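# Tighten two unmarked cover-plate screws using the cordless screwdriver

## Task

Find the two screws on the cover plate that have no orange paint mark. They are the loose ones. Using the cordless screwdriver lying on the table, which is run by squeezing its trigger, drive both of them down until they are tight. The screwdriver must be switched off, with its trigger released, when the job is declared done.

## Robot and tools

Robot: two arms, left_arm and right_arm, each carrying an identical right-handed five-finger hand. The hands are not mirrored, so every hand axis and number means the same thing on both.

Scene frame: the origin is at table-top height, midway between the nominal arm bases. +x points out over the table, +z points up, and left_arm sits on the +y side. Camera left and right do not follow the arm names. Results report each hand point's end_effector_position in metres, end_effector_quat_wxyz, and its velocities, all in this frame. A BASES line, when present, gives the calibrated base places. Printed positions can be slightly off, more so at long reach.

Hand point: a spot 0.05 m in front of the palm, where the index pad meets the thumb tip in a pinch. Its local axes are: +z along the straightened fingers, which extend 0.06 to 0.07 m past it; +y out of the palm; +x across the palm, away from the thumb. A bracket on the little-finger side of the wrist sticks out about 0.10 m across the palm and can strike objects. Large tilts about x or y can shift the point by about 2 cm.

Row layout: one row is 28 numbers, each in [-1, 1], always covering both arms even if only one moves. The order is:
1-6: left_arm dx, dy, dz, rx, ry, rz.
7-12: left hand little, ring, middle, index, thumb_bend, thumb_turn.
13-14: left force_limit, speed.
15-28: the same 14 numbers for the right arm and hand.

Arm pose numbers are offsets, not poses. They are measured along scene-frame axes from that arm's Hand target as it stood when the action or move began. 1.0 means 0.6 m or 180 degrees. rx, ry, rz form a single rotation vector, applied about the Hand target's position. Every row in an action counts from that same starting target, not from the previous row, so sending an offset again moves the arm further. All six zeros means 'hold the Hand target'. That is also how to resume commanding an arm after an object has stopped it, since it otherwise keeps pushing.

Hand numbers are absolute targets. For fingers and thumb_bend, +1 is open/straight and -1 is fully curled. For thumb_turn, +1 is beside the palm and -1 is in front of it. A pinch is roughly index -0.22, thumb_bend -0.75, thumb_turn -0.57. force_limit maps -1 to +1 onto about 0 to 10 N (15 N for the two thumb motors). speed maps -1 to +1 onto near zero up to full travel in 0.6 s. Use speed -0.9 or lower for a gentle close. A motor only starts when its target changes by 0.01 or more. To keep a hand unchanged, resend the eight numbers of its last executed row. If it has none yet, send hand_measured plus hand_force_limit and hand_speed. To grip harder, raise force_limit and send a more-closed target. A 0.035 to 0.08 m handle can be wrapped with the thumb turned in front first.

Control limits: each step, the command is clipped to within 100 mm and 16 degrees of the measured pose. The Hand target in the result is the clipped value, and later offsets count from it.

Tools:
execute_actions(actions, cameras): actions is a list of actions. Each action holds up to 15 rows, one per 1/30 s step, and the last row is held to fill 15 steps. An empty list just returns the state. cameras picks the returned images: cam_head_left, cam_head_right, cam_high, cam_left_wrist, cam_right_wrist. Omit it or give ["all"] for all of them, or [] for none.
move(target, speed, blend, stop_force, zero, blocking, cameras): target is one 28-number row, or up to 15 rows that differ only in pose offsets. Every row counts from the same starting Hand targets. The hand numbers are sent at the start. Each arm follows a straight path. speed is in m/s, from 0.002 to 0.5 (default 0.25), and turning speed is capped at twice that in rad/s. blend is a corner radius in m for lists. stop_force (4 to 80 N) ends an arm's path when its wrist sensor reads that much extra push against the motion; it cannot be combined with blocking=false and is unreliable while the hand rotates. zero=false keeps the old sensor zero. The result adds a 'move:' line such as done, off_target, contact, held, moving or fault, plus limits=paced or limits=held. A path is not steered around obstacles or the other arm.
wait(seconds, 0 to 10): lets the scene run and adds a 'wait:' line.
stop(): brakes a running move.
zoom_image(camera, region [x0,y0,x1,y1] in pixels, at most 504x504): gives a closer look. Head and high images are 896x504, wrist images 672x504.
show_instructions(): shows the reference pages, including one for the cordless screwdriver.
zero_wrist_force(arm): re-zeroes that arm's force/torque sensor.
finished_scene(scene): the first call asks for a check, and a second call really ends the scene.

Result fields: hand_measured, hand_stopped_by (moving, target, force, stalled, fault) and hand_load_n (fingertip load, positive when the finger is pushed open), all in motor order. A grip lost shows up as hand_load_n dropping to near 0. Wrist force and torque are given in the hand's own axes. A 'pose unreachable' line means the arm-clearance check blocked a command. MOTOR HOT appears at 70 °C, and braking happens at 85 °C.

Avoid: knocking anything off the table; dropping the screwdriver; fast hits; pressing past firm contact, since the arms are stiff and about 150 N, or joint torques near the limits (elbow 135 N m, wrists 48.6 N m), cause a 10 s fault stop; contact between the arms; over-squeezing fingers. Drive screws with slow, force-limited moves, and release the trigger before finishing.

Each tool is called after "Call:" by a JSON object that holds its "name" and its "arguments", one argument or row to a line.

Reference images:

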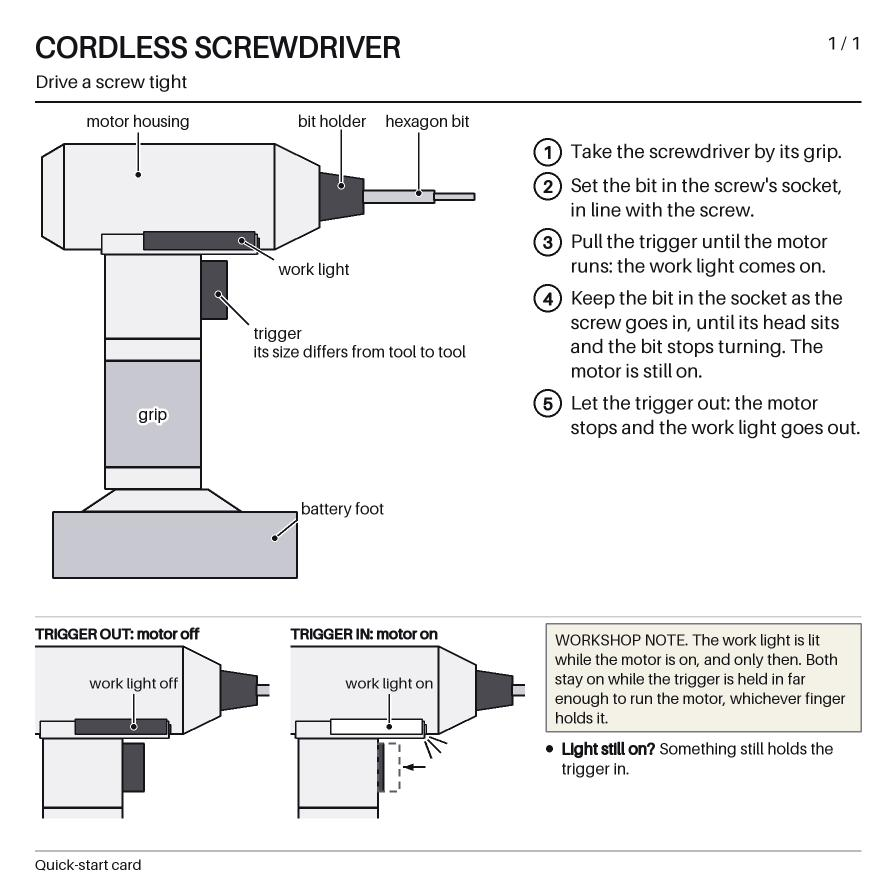

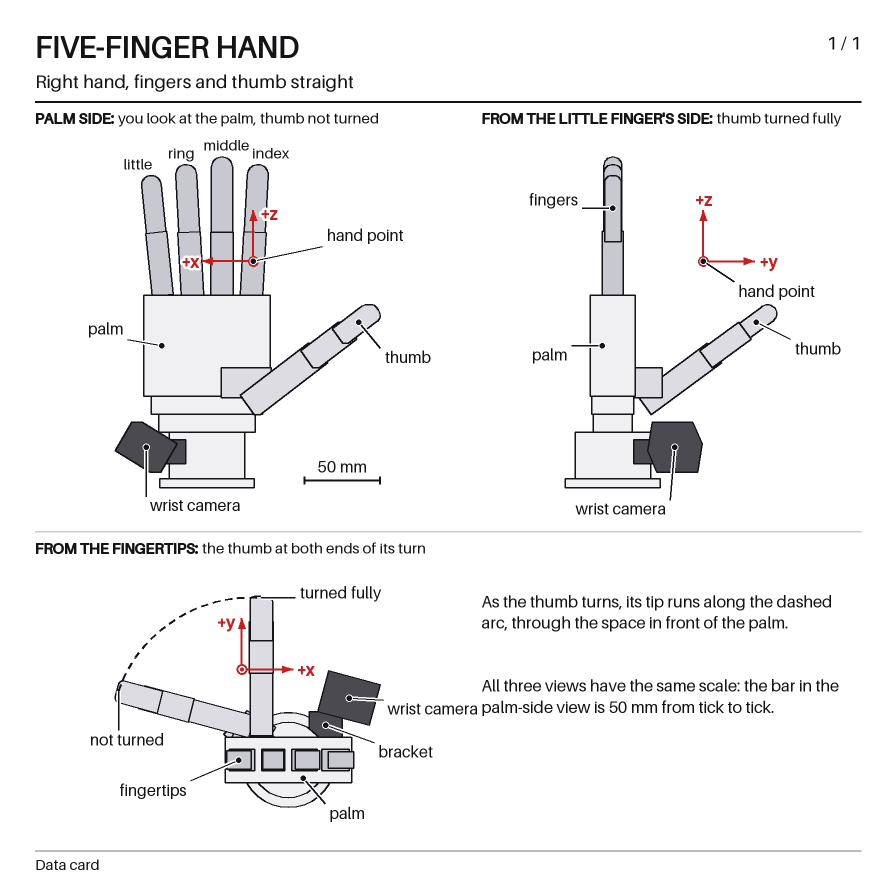

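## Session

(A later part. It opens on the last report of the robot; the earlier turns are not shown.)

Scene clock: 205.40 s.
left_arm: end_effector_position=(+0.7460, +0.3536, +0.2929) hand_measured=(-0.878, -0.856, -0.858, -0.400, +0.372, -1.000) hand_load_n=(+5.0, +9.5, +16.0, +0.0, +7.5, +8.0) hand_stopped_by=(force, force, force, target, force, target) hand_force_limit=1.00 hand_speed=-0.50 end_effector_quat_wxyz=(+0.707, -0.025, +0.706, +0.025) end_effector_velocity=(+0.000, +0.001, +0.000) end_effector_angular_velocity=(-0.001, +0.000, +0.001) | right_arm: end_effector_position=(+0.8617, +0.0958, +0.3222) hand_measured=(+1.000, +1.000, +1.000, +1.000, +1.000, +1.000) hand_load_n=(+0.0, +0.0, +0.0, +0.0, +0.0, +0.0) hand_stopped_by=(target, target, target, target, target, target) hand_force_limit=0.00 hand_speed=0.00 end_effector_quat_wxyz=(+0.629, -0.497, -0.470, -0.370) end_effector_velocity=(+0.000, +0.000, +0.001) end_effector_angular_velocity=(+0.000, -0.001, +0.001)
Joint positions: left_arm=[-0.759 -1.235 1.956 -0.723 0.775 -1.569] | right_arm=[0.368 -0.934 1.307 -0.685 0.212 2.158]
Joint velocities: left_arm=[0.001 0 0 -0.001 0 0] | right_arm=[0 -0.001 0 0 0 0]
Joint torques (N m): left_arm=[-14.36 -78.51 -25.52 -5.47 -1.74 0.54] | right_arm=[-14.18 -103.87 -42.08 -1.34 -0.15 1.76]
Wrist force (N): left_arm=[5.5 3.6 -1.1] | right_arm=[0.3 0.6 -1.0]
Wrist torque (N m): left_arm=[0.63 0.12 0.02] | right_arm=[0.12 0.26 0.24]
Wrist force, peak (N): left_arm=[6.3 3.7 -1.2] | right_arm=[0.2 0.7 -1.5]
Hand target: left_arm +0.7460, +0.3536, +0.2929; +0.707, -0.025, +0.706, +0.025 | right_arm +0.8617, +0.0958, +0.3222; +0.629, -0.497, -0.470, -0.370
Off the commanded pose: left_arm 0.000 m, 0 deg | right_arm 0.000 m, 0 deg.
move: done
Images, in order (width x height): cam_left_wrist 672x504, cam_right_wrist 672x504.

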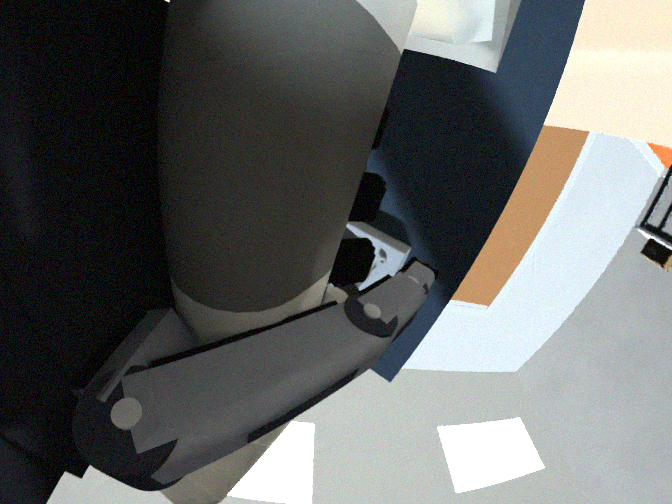

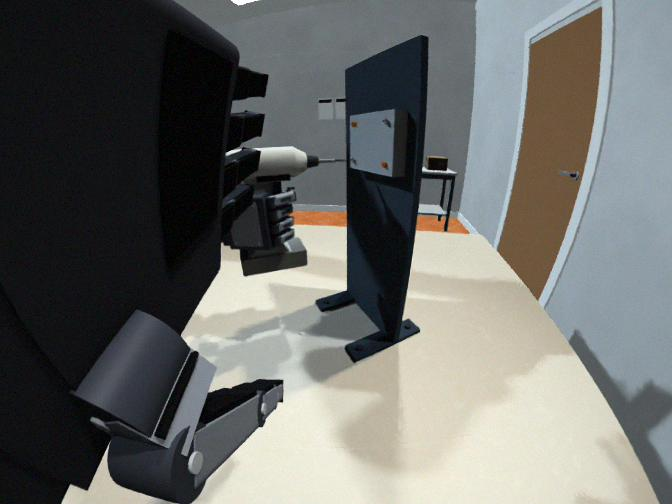

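Call:
{"name": "zoom_image", "arguments": {
  "camera": "cam_left_wrist",
  "region": [350, 240, 400, 290]
}}

Call:
{"name": "zoom_image", "arguments": {
  "camera": "cam_right_wrist",
  "region": [280, 130, 360, 190]
}}

Call:
{"name": "execute_actions", "arguments": {
  "actions": [],
  "cameras": ["cam_high","cam_head_right","cam_head_left"]
}}

Call:
{"name": "zoom_image", "arguments": {
  "camera": "cam_high",
  "region": [390, 160, 470, 240]
}}

Call:
{"name": "zoom_image", "arguments": {
  "camera": "cam_head_right",
  "region": [290, 100, 370, 180]
}}

Scaled by 10.080 from the camera's 672x504 image, which has a finer 960x720 frame.

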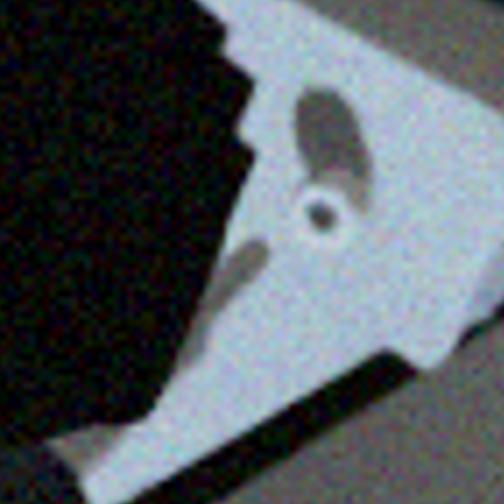

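Scaled by 6.300 from the camera's 672x504 image, which has a finer 960x720 frame.

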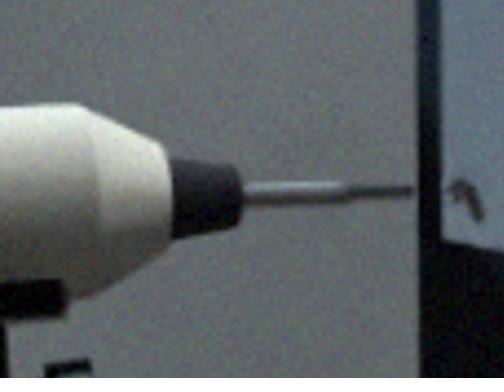

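Scene clock: 205.90 s.
left_arm: end_effector_position=(+0.7460, +0.3536, +0.2929) hand_measured=(-0.878, -0.856, -0.858, -0.400, +0.372, -1.000) hand_load_n=(+5.0, +9.5, +16.0, +0.0, +7.5, +8.0) hand_stopped_by=(force, force, force, target, force, target) hand_force_limit=1.00 hand_speed=-0.50 end_effector_quat_wxyz=(+0.707, -0.025, +0.706, +0.025) end_effector_velocity=(+0.000, +0.001, +0.000) end_effector_angular_velocity=(+0.000, +0.000, +0.002) | right_arm: end_effector_position=(+0.8617, +0.0958, +0.3222) hand_measured=(+1.000, +1.000, +1.000, +1.000, +1.000, +1.000) hand_load_n=(+0.0, +0.0, +0.0, +0.0, +0.0, +0.0) hand_stopped_by=(target, target, target, target, target, target) hand_force_limit=0.00 hand_speed=0.00 end_effector_quat_wxyz=(+0.629, -0.497, -0.470, -0.370) end_effector_velocity=(+0.000, +0.000, +0.001) end_effector_angular_velocity=(+0.001, -0.001, +0.000)
Joint positions: left_arm=[-0.759 -1.235 1.956 -0.723 0.775 -1.569] | right_arm=[0.368 -0.934 1.307 -0.685 0.212 2.158]
Joint velocities: left_arm=[0.001 0 0 0 -0.001 0] | right_arm=[0 -0.001 0 0 0 0]
Joint torques (N m): left_arm=[-14.18 -77.64 -26.08 -5.46 -1.99 -1.32] | right_arm=[-14.37 -104.94 -41.87 -1.09 -0.29 1.88]
Wrist force (N): left_arm=[6.2 3.2 -1.4] | right_arm=[0.1 0.5 -0.8]
Wrist torque (N m): left_arm=[0.60 0.02 0.05] | right_arm=[0.09 0.28 0.22]
Wrist force, peak (N): left_arm=[6.1 3.7 -0.9] | right_arm=[0.2 0.6 -1.5]
Hand target: left_arm +0.7460, +0.3536, +0.2929; +0.707, -0.025, +0.706, +0.025 | right_arm +0.8617, +0.0958, +0.3222; +0.629, -0.497, -0.470, -0.370
Off the commanded pose: left_arm 0.000 m, 0 deg | right_arm 0.000 m, 0 deg.
Images, in order (width x height): cam_head_left 896x504, cam_head_right 896x504, cam_high 896x504.

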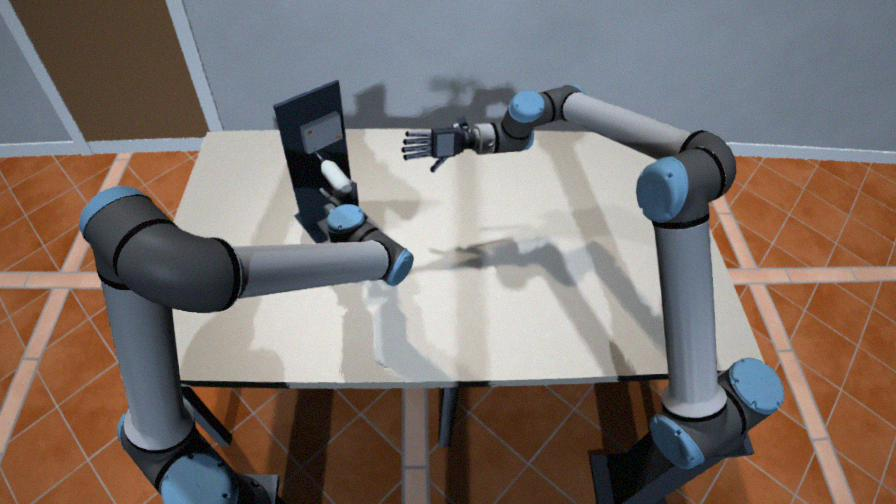

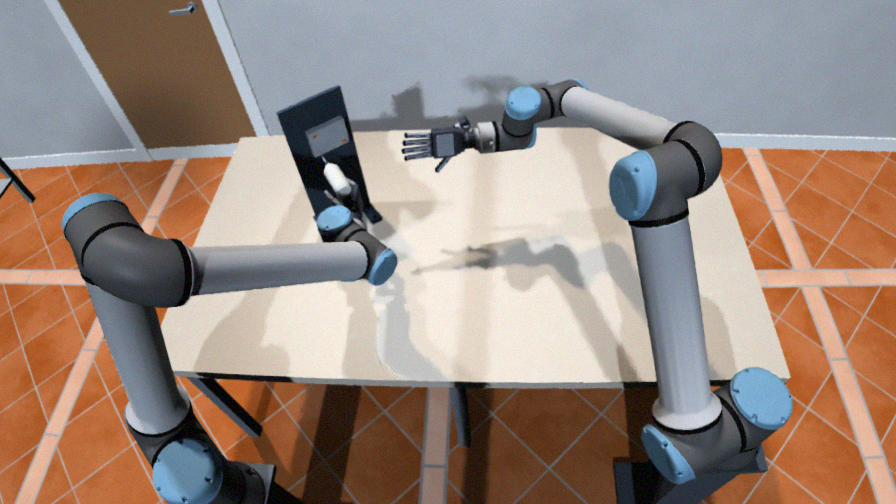

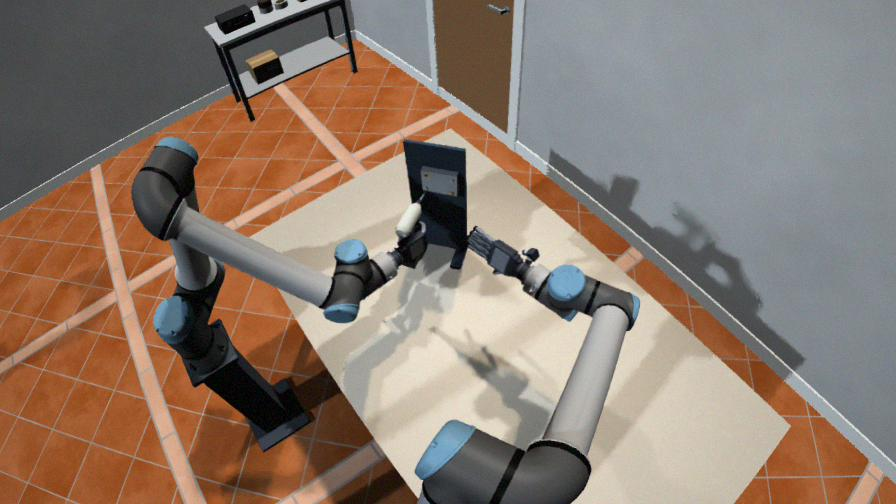

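Scaled by 6.300.

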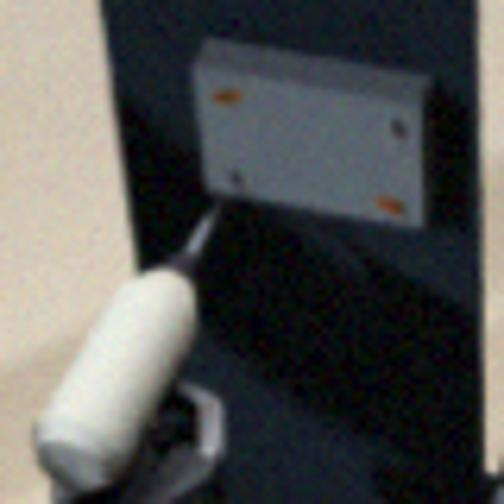

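Scaled by 6.300.

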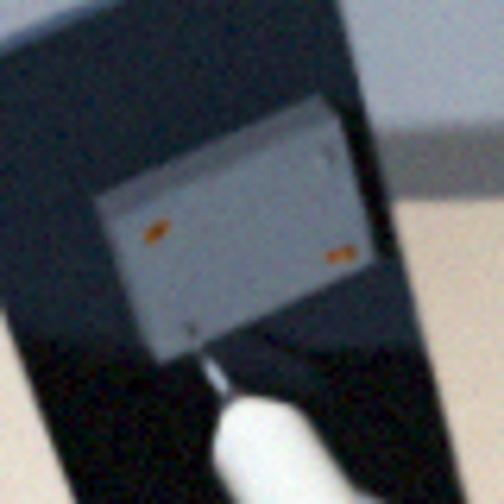

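Call:
{"name": "move", "arguments": {
  "target": [0.0038,-0.0292,0,0,0,0.05,-0.97,-0.97,-0.97,-0.4,-0.93,-1,1,-0.5,0,0,0,0,0,0,1,1,1,1,1,1,0,0],
  "speed": 0.05,
  "cameras": ["cam_left_wrist","cam_right_wrist","cam_high"]
}}

Call:
{"name": "zoom_image", "arguments": {
  "camera": "cam_left_wrist",
  "region": [350, 220, 430, 280]
}}

Call:
{"name": "zoom_image", "arguments": {
  "camera": "cam_right_wrist",
  "region": [290, 130, 370, 190]
}}

Call:
{"name": "zoom_image", "arguments": {
  "camera": "cam_high",
  "region": [390, 160, 470, 240]
}}

Scene clock: 208.47 s.
left_arm: end_effector_position=(+0.7482, +0.3358, +0.2928) hand_measured=(-0.878, -0.856, -0.858, -0.400, +0.372, -1.000) hand_load_n=(+5.0, +9.0, +16.0, +0.0, +7.0, +8.0) hand_stopped_by=(force, force, force, target, force, target) hand_force_limit=1.00 hand_speed=-0.50 end_effector_quat_wxyz=(+0.703, -0.080, +0.702, +0.081) end_effector_velocity=(+0.000, +0.000, +0.000) end_effector_angular_velocity=(+0.003, +0.001, -0.004) | right_arm: end_effector_position=(+0.8617, +0.0958, +0.3222) hand_measured=(+1.000, +1.000, +1.000, +1.000, +1.000, +1.000) hand_load_n=(+0.0, +0.0, +0.0, +0.0, +0.0, +0.0) hand_stopped_by=(target, target, target, target, target, target) hand_force_limit=0.00 hand_speed=0.00 end_effector_quat_wxyz=(+0.629, -0.497, -0.470, -0.370) end_effector_velocity=(+0.000, +0.000, +0.000) end_effector_angular_velocity=(+0.000, +0.000, +0.000)
Joint positions: left_arm=[-0.805 -1.176 1.869 -0.694 0.571 -1.569] | right_arm=[0.368 -0.934 1.307 -0.685 0.212 2.158]
Joint velocities: left_arm=[0.001 -0.001 0.003 -0.001 0.005 0.002] | right_arm=[0 0 0 -0.001 0 0]
Joint torques (N m): left_arm=[10.42 -87.89 -25.12 -2.41 3.11 1.49] | right_arm=[-13.36 -104 -43.9 -0.37 -0.51 1.92]
Wrist force (N): left_arm=[5.9 3.6 -0.6] | right_arm=[0.2 0.7 -1.1]
Wrist torque (N m): left_arm=[0.63 0.04 0.05] | right_arm=[0.14 0.28 0.24]
Wrist force, peak (N): left_arm=[5.9 4.5 -1.4] | right_arm=[0.5 0.9 -1.1]
Hand target: left_arm +0.7481, +0.3360, +0.2928; +0.703, -0.080, +0.702, +0.081 | right_arm +0.8617, +0.0958, +0.3222; +0.629, -0.497, -0.470, -0.370
Off the commanded pose: left_arm 0.000 m, 0 deg | right_arm 0.000 m, 0 deg.
move: done
Images, in order (width x height): cam_high 896x504, cam_left_wrist 672x504, cam_right_wrist 672x504.

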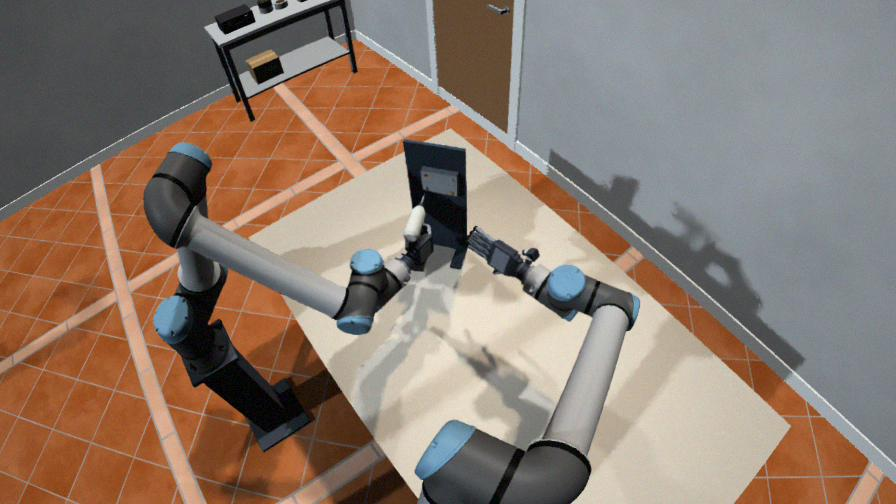

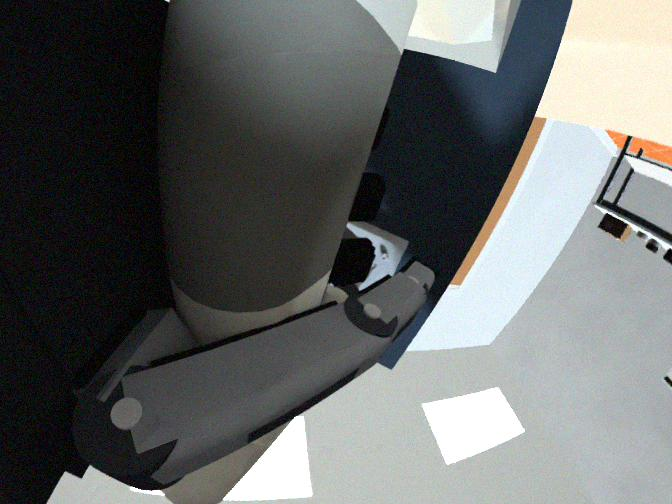

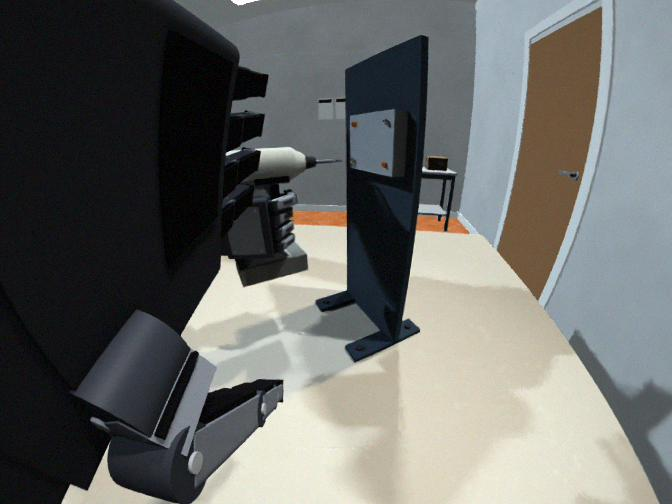

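Scaled by 6.300 from the camera's 672x504 image, which has a finer 960x720 frame.

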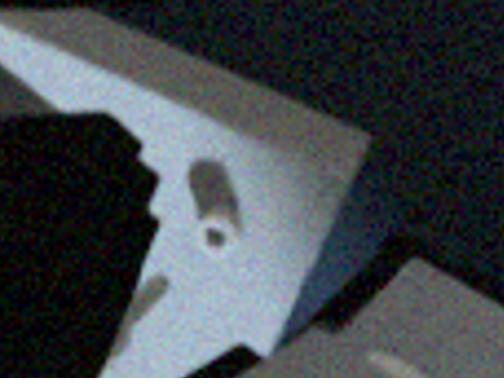

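Scaled by 6.300 from the camera's 672x504 image, which has a finer 960x720 frame.

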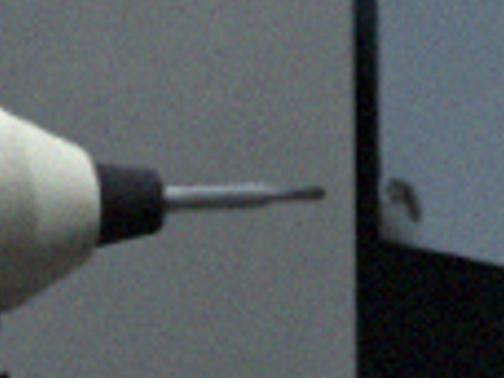

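Scaled by 6.300.

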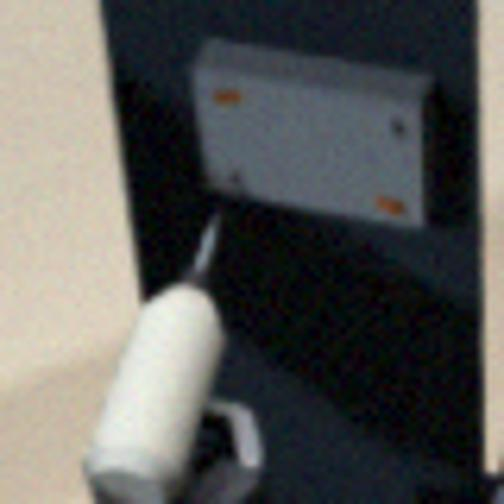

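Call:
{"name": "move", "arguments": {
  "target": [0.0133,0.0157,0,0,0,0,-0.97,-0.97,-0.97,-0.4,-0.93,-1,1,-0.5,0,0,0,0,0,0,1,1,1,1,1,1,0,0],
  "speed": 0.03,
  "stop_force": 6,
  "cameras": ["cam_left_wrist","cam_right_wrist"]
}}

Call:
{"name": "zoom_image", "arguments": {
  "camera": "cam_left_wrist",
  "region": [350, 240, 400, 290]
}}

Call:
{"name": "zoom_image", "arguments": {
  "camera": "cam_right_wrist",
  "region": [320, 140, 370, 180]
}}

Scene clock: 210.37 s.
left_arm: end_effector_position=(+0.7562, +0.3454, +0.2928) hand_measured=(-0.878, -0.856, -0.858, -0.400, +0.372, -1.000) hand_load_n=(+4.5, +9.0, +16.0, +0.0, +7.0, +8.0) hand_stopped_by=(force, force, force, target, force, target) hand_force_limit=1.00 hand_speed=-0.50 end_effector_quat_wxyz=(+0.703, -0.080, +0.702, +0.081) end_effector_velocity=(+0.000, -0.001, +0.000) end_effector_angular_velocity=(+0.000, +0.000, -0.002) | right_arm: end_effector_position=(+0.8617, +0.0958, +0.3222) hand_measured=(+1.000, +1.000, +1.000, +1.000, +1.000, +1.000) hand_load_n=(+0.0, +0.0, +0.0, +0.0, +0.0, +0.0) hand_stopped_by=(target, target, target, target, target, target) hand_force_limit=0.00 hand_speed=0.00 end_effector_quat_wxyz=(+0.629, -0.497, -0.470, -0.370) end_effector_velocity=(+0.000, +0.000, -0.001) end_effector_angular_velocity=(-0.001, +0.002, +0.000)
Joint positions: left_arm=[-0.787 -1.173 1.864 -0.693 0.59 -1.569] | right_arm=[0.368 -0.934 1.307 -0.685 0.212 2.158]
Joint velocities: left_arm=[-0.001 0 0 0 0 0] | right_arm=[0 0.001 0 0.001 0 0]
Joint torques (N m): left_arm=[-11.66 -70.26 -24.52 -2.26 -2.01 -2.75] | right_arm=[-14.02 -104.72 -44.36 -0.02 -0.58 1.93]
Wrist force (N): left_arm=[5.8 3.2 -0.8] | right_arm=[0.1 1.1 -0.8]
Wrist torque (N m): left_arm=[0.57 0.06 0.04] | right_arm=[0.17 0.27 0.24]
Wrist force, peak (N): left_arm=[6.1 3.8 -0.9] | right_arm=[0.4 1.0 -1.2]
Hand target: left_arm +0.7561, +0.3454, +0.2928; +0.703, -0.080, +0.702, +0.081 | right_arm +0.8617, +0.0958, +0.3222; +0.629, -0.497, -0.470, -0.370
Off the commanded pose: left_arm 0.000 m, 0 deg | right_arm 0.000 m, 0 deg.
move: done
Images, in order (width x height): cam_left_wrist 672x504, cam_right_wrist 672x504.

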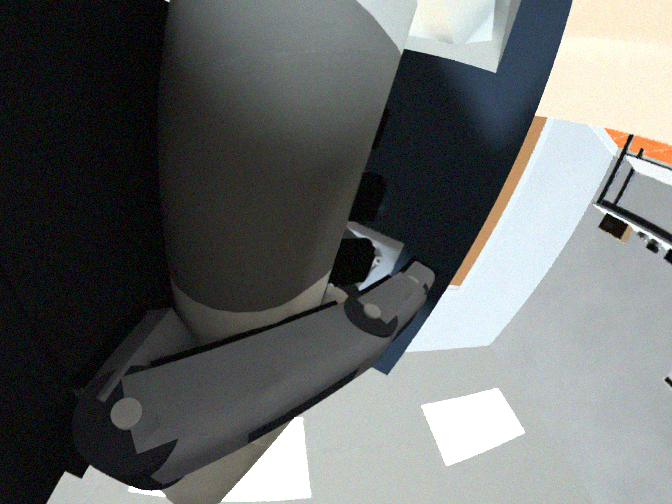

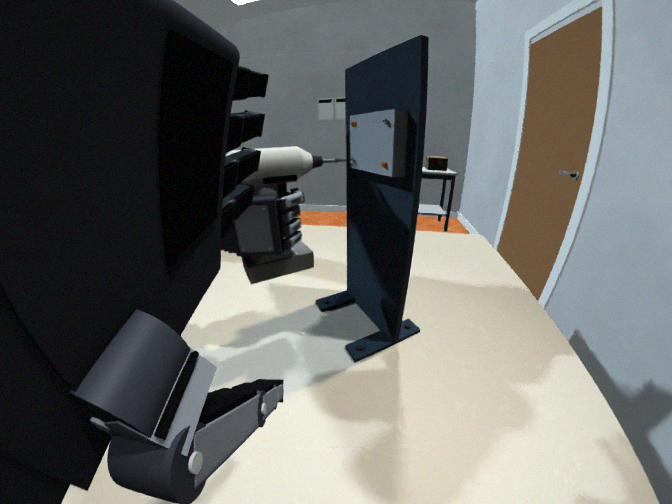

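Scaled by 10.080 from the camera's 672x504 image, which has a finer 960x720 frame.

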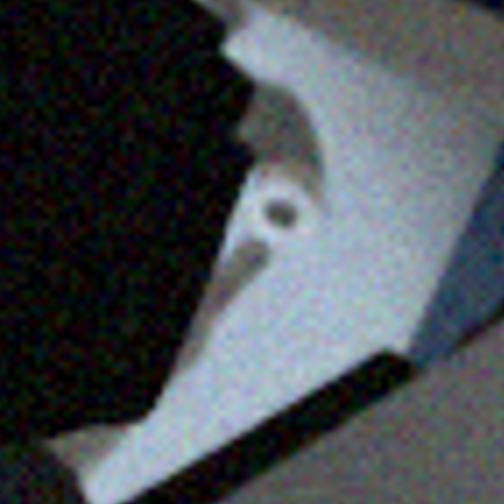

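Scaled by 10.080 from the camera's 672x504 image, which has a finer 960x720 frame.

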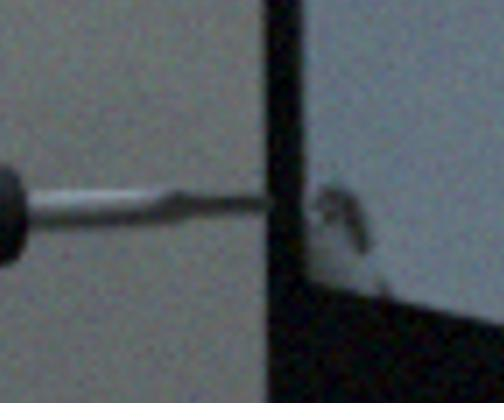

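Call:
{"name": "move", "arguments": {
  "target": [0.0263,0.0205,0.0007,0,0,0,-0.97,-0.97,-0.97,-0.4,-0.93,-1,1,-0.5,0,0,0,0,0,0,1,1,1,1,1,1,0,0],
  "speed": 0.006,
  "stop_force": 4,
  "cameras": ["cam_left_wrist","cam_right_wrist"]
}}

Call:
{"name": "zoom_image", "arguments": {
  "camera": "cam_left_wrist",
  "region": [350, 240, 400, 290]
}}

Call:
{"name": "zoom_image", "arguments": {
  "camera": "cam_right_wrist",
  "region": [320, 140, 370, 180]
}}

Scene clock: 213.17 s.
left_arm: end_effector_position=(+0.7626, +0.3504, +0.2930) hand_measured=(-0.878, -0.856, -0.858, -0.400, +0.372, -1.000) hand_load_n=(+5.0, +9.5, +15.5, +0.0, +7.5, +7.5) hand_stopped_by=(force, force, force, target, force, target) hand_force_limit=1.00 hand_speed=-0.50 end_effector_quat_wxyz=(+0.703, -0.080, +0.702, +0.081) end_effector_velocity=(+0.000, +0.000, +0.000) end_effector_angular_velocity=(+0.000, +0.000, +0.001) | right_arm: end_effector_position=(+0.8617, +0.0958, +0.3222) hand_measured=(+1.000, +1.000, +1.000, +1.000, +1.000, +1.000) hand_load_n=(+0.0, +0.0, +0.0, +0.0, +0.0, +0.0) hand_stopped_by=(target, target, target, target, target, target) hand_force_limit=0.00 hand_speed=0.00 end_effector_quat_wxyz=(+0.629, -0.497, -0.470, -0.370) end_effector_velocity=(+0.000, +0.000, +0.000) end_effector_angular_velocity=(+0.000, -0.001, +0.000)
Joint positions: left_arm=[-0.775 -1.169 1.857 -0.69 0.601 -1.569] | right_arm=[0.368 -0.934 1.307 -0.685 0.212 2.158]
Joint velocities: left_arm=[0 0 0 0 0 0] | right_arm=[0 0 0 0 0 0]
Joint torques (N m): left_arm=[-13.69 -87.05 -24.62 -5.14 -2.06 -3] | right_arm=[-13.14 -104.19 -44.89 -0.06 -0.24 1.78]
Wrist force (N): left_arm=[6.0 2.4 -3.3] | right_arm=[0.2 0.7 -1.1]
Wrist torque (N m): left_arm=[0.56 0.02 0.06] | right_arm=[0.14 0.28 0.23]
Wrist force, peak (N): left_arm=[8.4 -1.5 -11.3] | right_arm=[0.4 1.0 -1.1]
Hand target: left_arm +0.7626, +0.3504, +0.2930; +0.703, -0.080, +0.702, +0.081 | right_arm +0.8617, +0.0958, +0.3222; +0.629, -0.497, -0.470, -0.370
Off the commanded pose: left_arm 0.012 m, 0 deg | right_arm 0.000 m, 0 deg.
move: contact (left_arm)
Images, in order (width x height): cam_left_wrist 672x504, cam_right_wrist 672x504.

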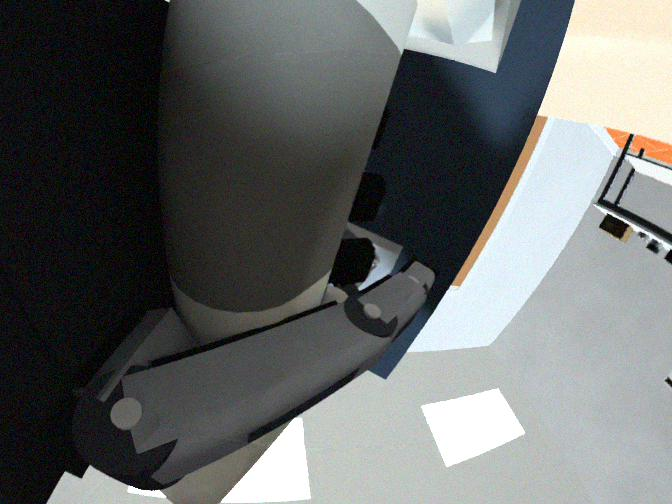

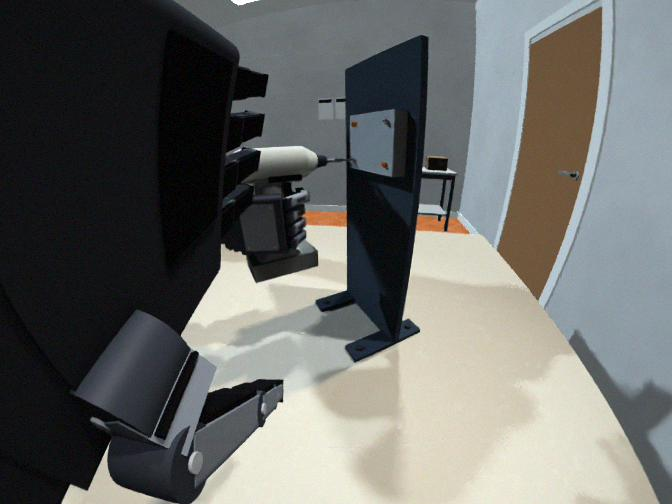

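Scaled by 10.080 from the camera's 672x504 image, which has a finer 960x720 frame.

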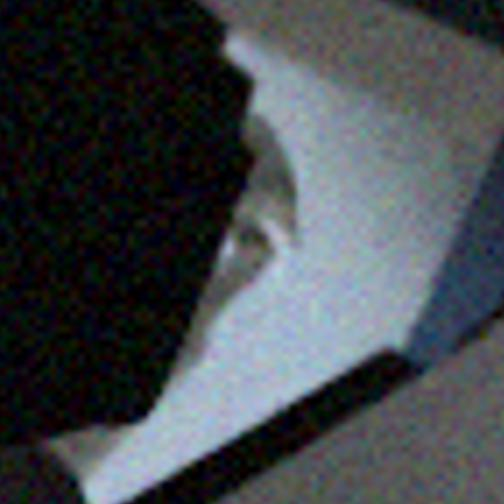

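Scaled by 10.080 from the camera's 672x504 image, which has a finer 960x720 frame.

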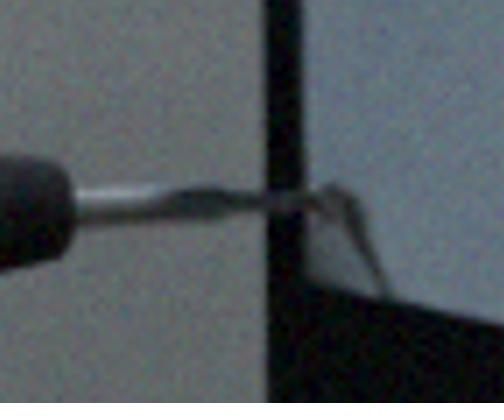

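Call:
{"name": "move", "arguments": {
  "target": [0.0053,0.0041,0,0,0,0,-0.97,-0.97,-0.97,-0.95,-0.93,-1,1,-0.5,0,0,0,0,0,0,1,1,1,1,1,1,0,0],
  "speed": 0.003,
  "stop_force": 6,
  "cameras": ["cam_left_wrist","cam_right_wrist"]
}}

Call:
{"name": "zoom_image", "arguments": {
  "camera": "cam_left_wrist",
  "region": [350, 240, 400, 290]
}}

Call:
{"name": "zoom_image", "arguments": {
  "camera": "cam_right_wrist",
  "region": [230, 120, 390, 240]
}}

Scene clock: 214.20 s.
left_arm: end_effector_position=(+0.7627, +0.3506, +0.2930) hand_measured=(-0.878, -0.856, -0.858, -0.782, +0.372, -1.000) hand_load_n=(+5.0, +9.0, +15.0, +13.0, +8.0, +6.0) hand_stopped_by=(force, force, force, force, force, target) hand_force_limit=1.00 hand_speed=-0.50 end_effector_quat_wxyz=(+0.703, -0.080, +0.702, +0.081) end_effector_velocity=(+0.000, +0.001, +0.001) end_effector_angular_velocity=(-0.001, -0.001, +0.001) | right_arm: end_effector_position=(+0.8617, +0.0958, +0.3222) hand_measured=(+1.000, +1.000, +1.000, +1.000, +1.000, +1.000) hand_load_n=(+0.0, +0.0, +0.0, +0.0, +0.0, +0.0) hand_stopped_by=(target, target, target, target, target, target) hand_force_limit=0.00 hand_speed=0.00 end_effector_quat_wxyz=(+0.629, -0.497, -0.470, -0.370) end_effector_velocity=(+0.000, +0.000, +0.000) end_effector_angular_velocity=(+0.000, +0.000, +0.000)
Joint positions: left_arm=[-0.775 -1.169 1.857 -0.69 0.602 -1.569] | right_arm=[0.368 -0.934 1.307 -0.685 0.212 2.158]
Joint velocities: left_arm=[0.001 -0.001 0 0 0 -0.001] | right_arm=[0 0 0 0 0 0]
Joint torques (N m): left_arm=[-10.79 -76.66 -34.74 -3.12 -1.9 -3.01] | right_arm=[-13.43 -103.41 -44.62 -0.02 -0.57 1.64]
Wrist force (N): left_arm=[5.5 2.6 -4.1] | right_arm=[0.2 0.7 -1.2]
Wrist torque (N m): left_arm=[0.55 -0.08 0.09] | right_arm=[0.15 0.27 0.24]
Wrist force, peak (N): left_arm=[8.8 -2.4 -12.7] | right_arm=[0.4 0.9 -1.2]
Hand target: left_arm +0.7626, +0.3506, +0.2930; +0.703, -0.080, +0.702, +0.081 | right_arm +0.8617, +0.0958, +0.3222; +0.629, -0.497, -0.470, -0.370
Off the commanded pose: left_arm 0.004 m, 0 deg | right_arm 0.000 m, 0 deg.
move: contact (left_arm)
Images, in order (width x height): cam_left_wrist 672x504, cam_right_wrist 672x504.

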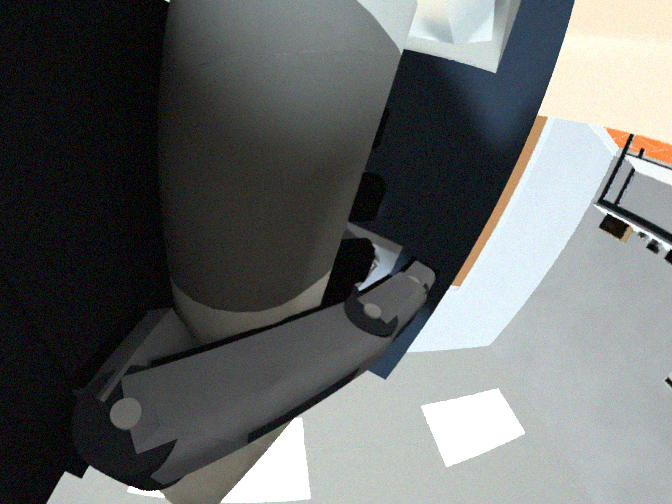

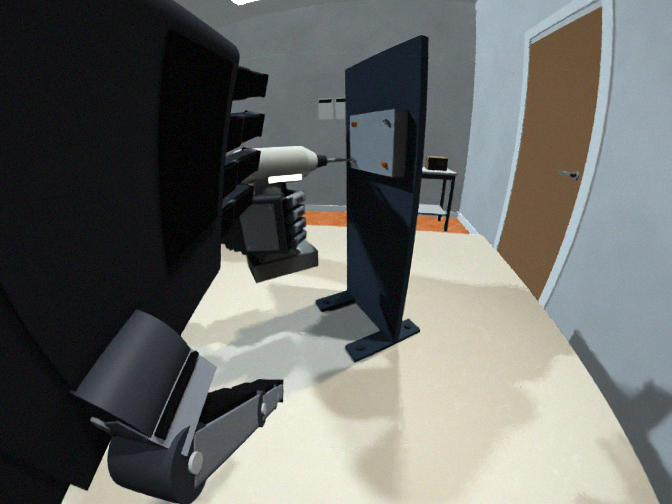

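Scaled by 10.080 from the camera's 672x504 image, which has a finer 960x720 frame.

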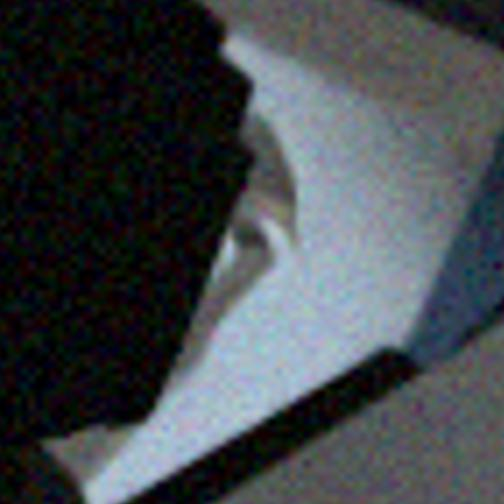

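Scaled by 3.150 from the camera's 672x504 image, which has a finer 960x720 frame.

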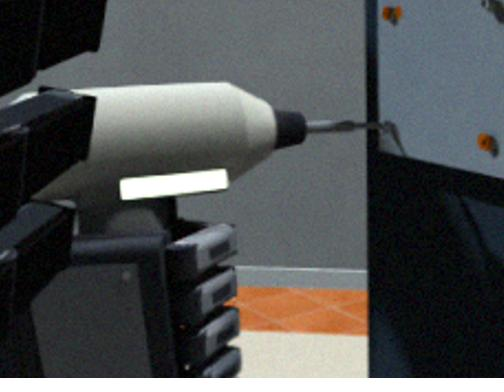

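Call:
{"name": "move", "arguments": {
  "target": [0.0035,-0.0018,0,0,0,0,-0.97,-0.97,-0.97,-0.95,-0.93,-1,1,-0.5,0,0,0,0,0,0,1,1,1,1,1,1,0,0],
  "speed": 0.003,
  "cameras": ["cam_left_wrist","cam_right_wrist"]
}}

Call:
{"name": "zoom_image", "arguments": {
  "camera": "cam_left_wrist",
  "region": [350, 240, 400, 290]
}}

Call:
{"name": "zoom_image", "arguments": {
  "camera": "cam_right_wrist",
  "region": [320, 140, 370, 180]
}}

Scene clock: 215.37 s.
left_arm: end_effector_position=(+0.7648, +0.3494, +0.2930) hand_measured=(-0.878, -0.856, -0.858, -0.782, +0.372, -1.000) hand_load_n=(+8.5, +10.0, +13.5, +10.5, +9.5, +1.5) hand_stopped_by=(force, force, force, force, force, target) hand_force_limit=1.00 hand_speed=-0.50 end_effector_quat_wxyz=(+0.703, -0.080, +0.702, +0.081) end_effector_velocity=(+0.000, +0.001, +0.000) end_effector_angular_velocity=(+0.001, +0.001, +0.001) | right_arm: end_effector_position=(+0.8617, +0.0958, +0.3222) hand_measured=(+1.000, +1.000, +1.000, +1.000, +1.000, +1.000) hand_load_n=(+0.0, +0.0, +0.0, +0.0, +0.0, +0.0) hand_stopped_by=(target, target, target, target, target, target) hand_force_limit=0.00 hand_speed=0.00 end_effector_quat_wxyz=(+0.629, -0.497, -0.470, -0.370) end_effector_velocity=(+0.000, +0.000, +0.000) end_effector_angular_velocity=(-0.001, +0.001, +0.000)
Joint positions: left_arm=[-0.774 -1.166 1.852 -0.688 0.603 -1.569] | right_arm=[0.368 -0.934 1.307 -0.685 0.212 2.158]
Joint velocities: left_arm=[0.001 0 0 0 -0.001 0] | right_arm=[0 0 0 0.002 0 0]
Joint torques (N m): left_arm=[18.05 -55.08 -45.63 1.23 0.64 -2.45] | right_arm=[-12.5 -104.18 -44.89 0.13 -0.55 1.66]
Wrist force (N): left_arm=[4.3 -4.1 -11.7] | right_arm=[0.3 0.5 -1.1]
Wrist torque (N m): left_arm=[0.88 -0.52 0.49] | right_arm=[0.11 0.25 0.24]
Wrist force, peak (N): left_arm=[3.0 -3.1 -12.9] | right_arm=[0.1 1.0 -1.3]
Hand target: left_arm +0.7647, +0.3495, +0.2930; +0.703, -0.080, +0.702, +0.081 | right_arm +0.8617, +0.0958, +0.3222; +0.629, -0.497, -0.470, -0.370
Off the commanded pose: left_arm 0.000 m, 0 deg | right_arm 0.000 m, 0 deg.
move: done
Images, in order (width x height): cam_left_wrist 672x504, cam_right_wrist 672x504.

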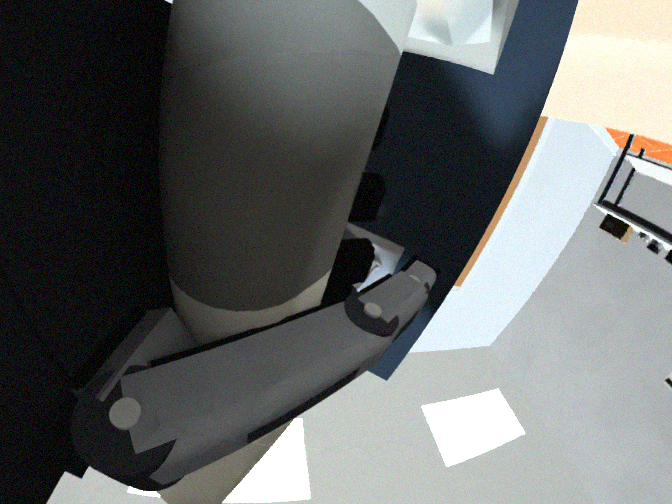

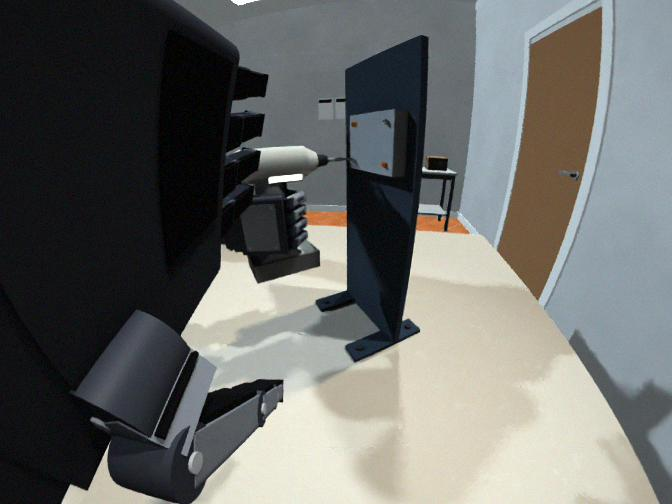

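Scaled by 10.080 from the camera's 672x504 image, which has a finer 960x720 frame.

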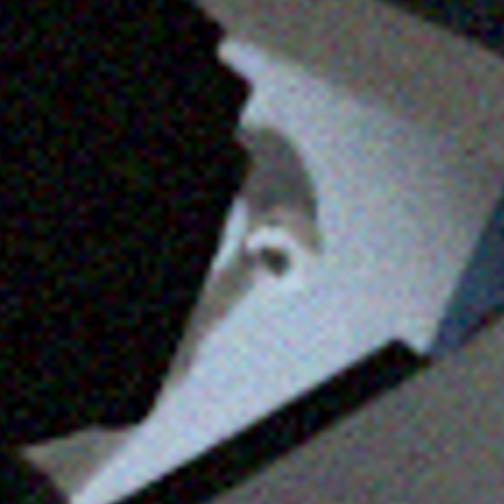

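Scaled by 10.080 from the camera's 672x504 image, which has a finer 960x720 frame.

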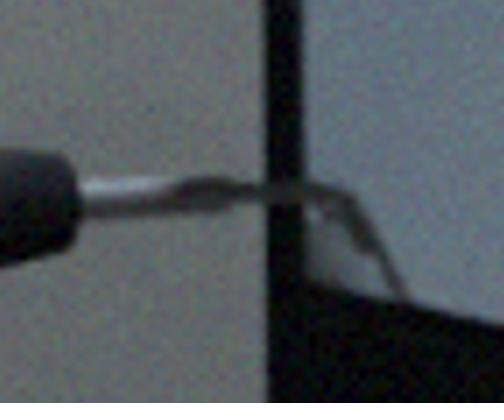

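Call:
{"name": "move", "arguments": {
  "target": [-0.0171,-0.0123,0,0,0,0,-0.97,-0.97,-0.97,-0.4,-0.93,-1,1,-0.5,0,0,0,0,0,0,1,1,1,1,1,1,0,0],
  "speed": 0.02,
  "cameras": ["cam_left_wrist","cam_right_wrist"]
}}

Call:
{"name": "zoom_image", "arguments": {
  "camera": "cam_left_wrist",
  "region": [350, 240, 400, 290]
}}

Call:
{"name": "zoom_image", "arguments": {
  "camera": "cam_right_wrist",
  "region": [310, 130, 370, 180]
}}

Scene clock: 216.47 s.
left_arm: end_effector_position=(+0.7543, +0.3420, +0.2930) hand_measured=(-0.878, -0.856, -0.858, -0.400, +0.372, -1.000) hand_load_n=(+3.0, +8.0, +15.0, +0.0, +7.5, +7.0) hand_stopped_by=(force, force, force, target, force, target) hand_force_limit=1.00 hand_speed=-0.50 end_effector_quat_wxyz=(+0.703, -0.081, +0.702, +0.081) end_effector_velocity=(+0.000, +0.000, +0.000) end_effector_angular_velocity=(+0.000, +0.001, +0.000) | right_arm: end_effector_position=(+0.8617, +0.0958, +0.3222) hand_measured=(+1.000, +1.000, +1.000, +1.000, +1.000, +1.000) hand_load_n=(+0.0, +0.0, +0.0, +0.0, +0.0, +0.0) hand_stopped_by=(target, target, target, target, target, target) hand_force_limit=0.00 hand_speed=0.00 end_effector_quat_wxyz=(+0.629, -0.497, -0.470, -0.370) end_effector_velocity=(+0.000, +0.000, +0.002) end_effector_angular_velocity=(+0.001, -0.002, +0.000)
Joint positions: left_arm=[-0.792 -1.173 1.864 -0.692 0.584 -1.569] | right_arm=[0.368 -0.934 1.307 -0.685 0.212 2.158]
Joint velocities: left_arm=[0.001 0 0 0.001 0.001 0] | right_arm=[0 -0.001 0 -0.001 0 0]
Joint torques (N m): left_arm=[12.22 -67.85 -38.31 -3.92 0.78 -1.58] | right_arm=[-12.91 -104.34 -44.8 0.12 -0.48 1.67]
Wrist force (N): left_arm=[5.6 3.7 -0.8] | right_arm=[0.3 0.5 -0.9]
Wrist torque (N m): left_arm=[0.65 0.09 0.04] | right_arm=[0.10 0.25 0.24]
Wrist force, peak (N): left_arm=[4.4 -4.3 -11.9] | right_arm=[0.3 0.9 -1.3]
Hand target: left_arm +0.7545, +0.3421, +0.2930; +0.703, -0.080, +0.702, +0.081 | right_arm +0.8617, +0.0958, +0.3222; +0.629, -0.497, -0.470, -0.370
Off the commanded pose: left_arm 0.000 m, 0 deg | right_arm 0.000 m, 0 deg.
move: done
Images, in order (width x height): cam_left_wrist 672x504, cam_right_wrist 672x504.

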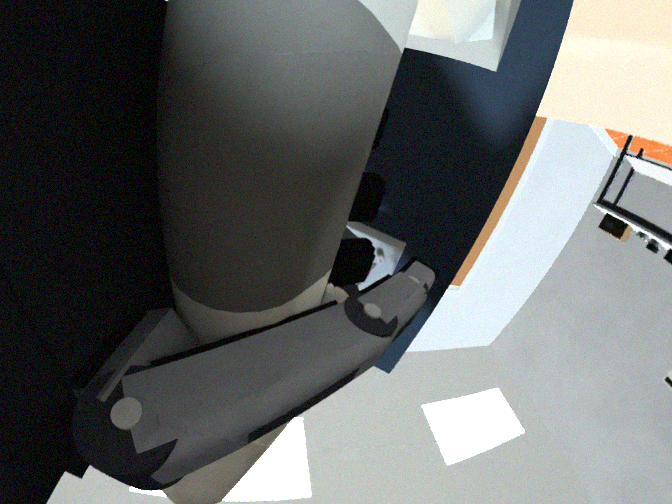

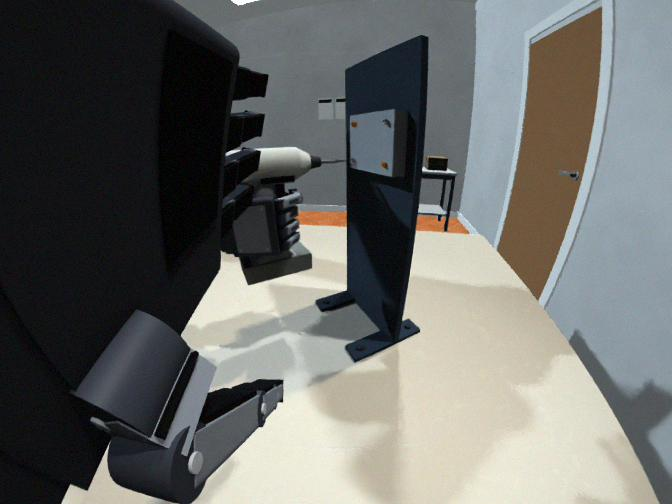

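Scaled by 10.080 from the camera's 672x504 image, which has a finer 960x720 frame.

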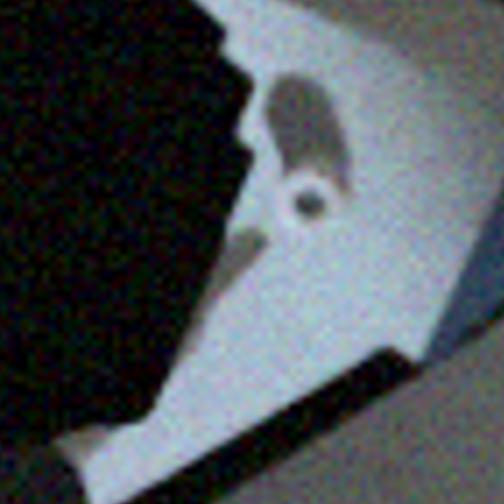

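Scaled by 8.400 from the camera's 672x504 image, which has a finer 960x720 frame.

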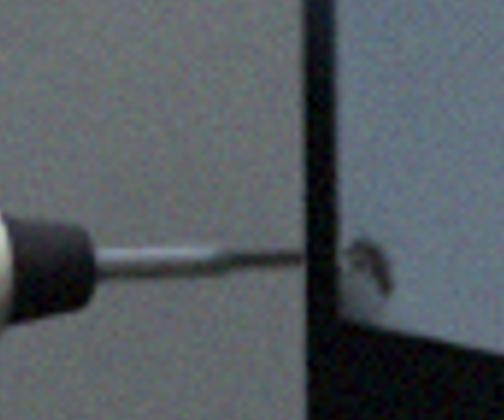

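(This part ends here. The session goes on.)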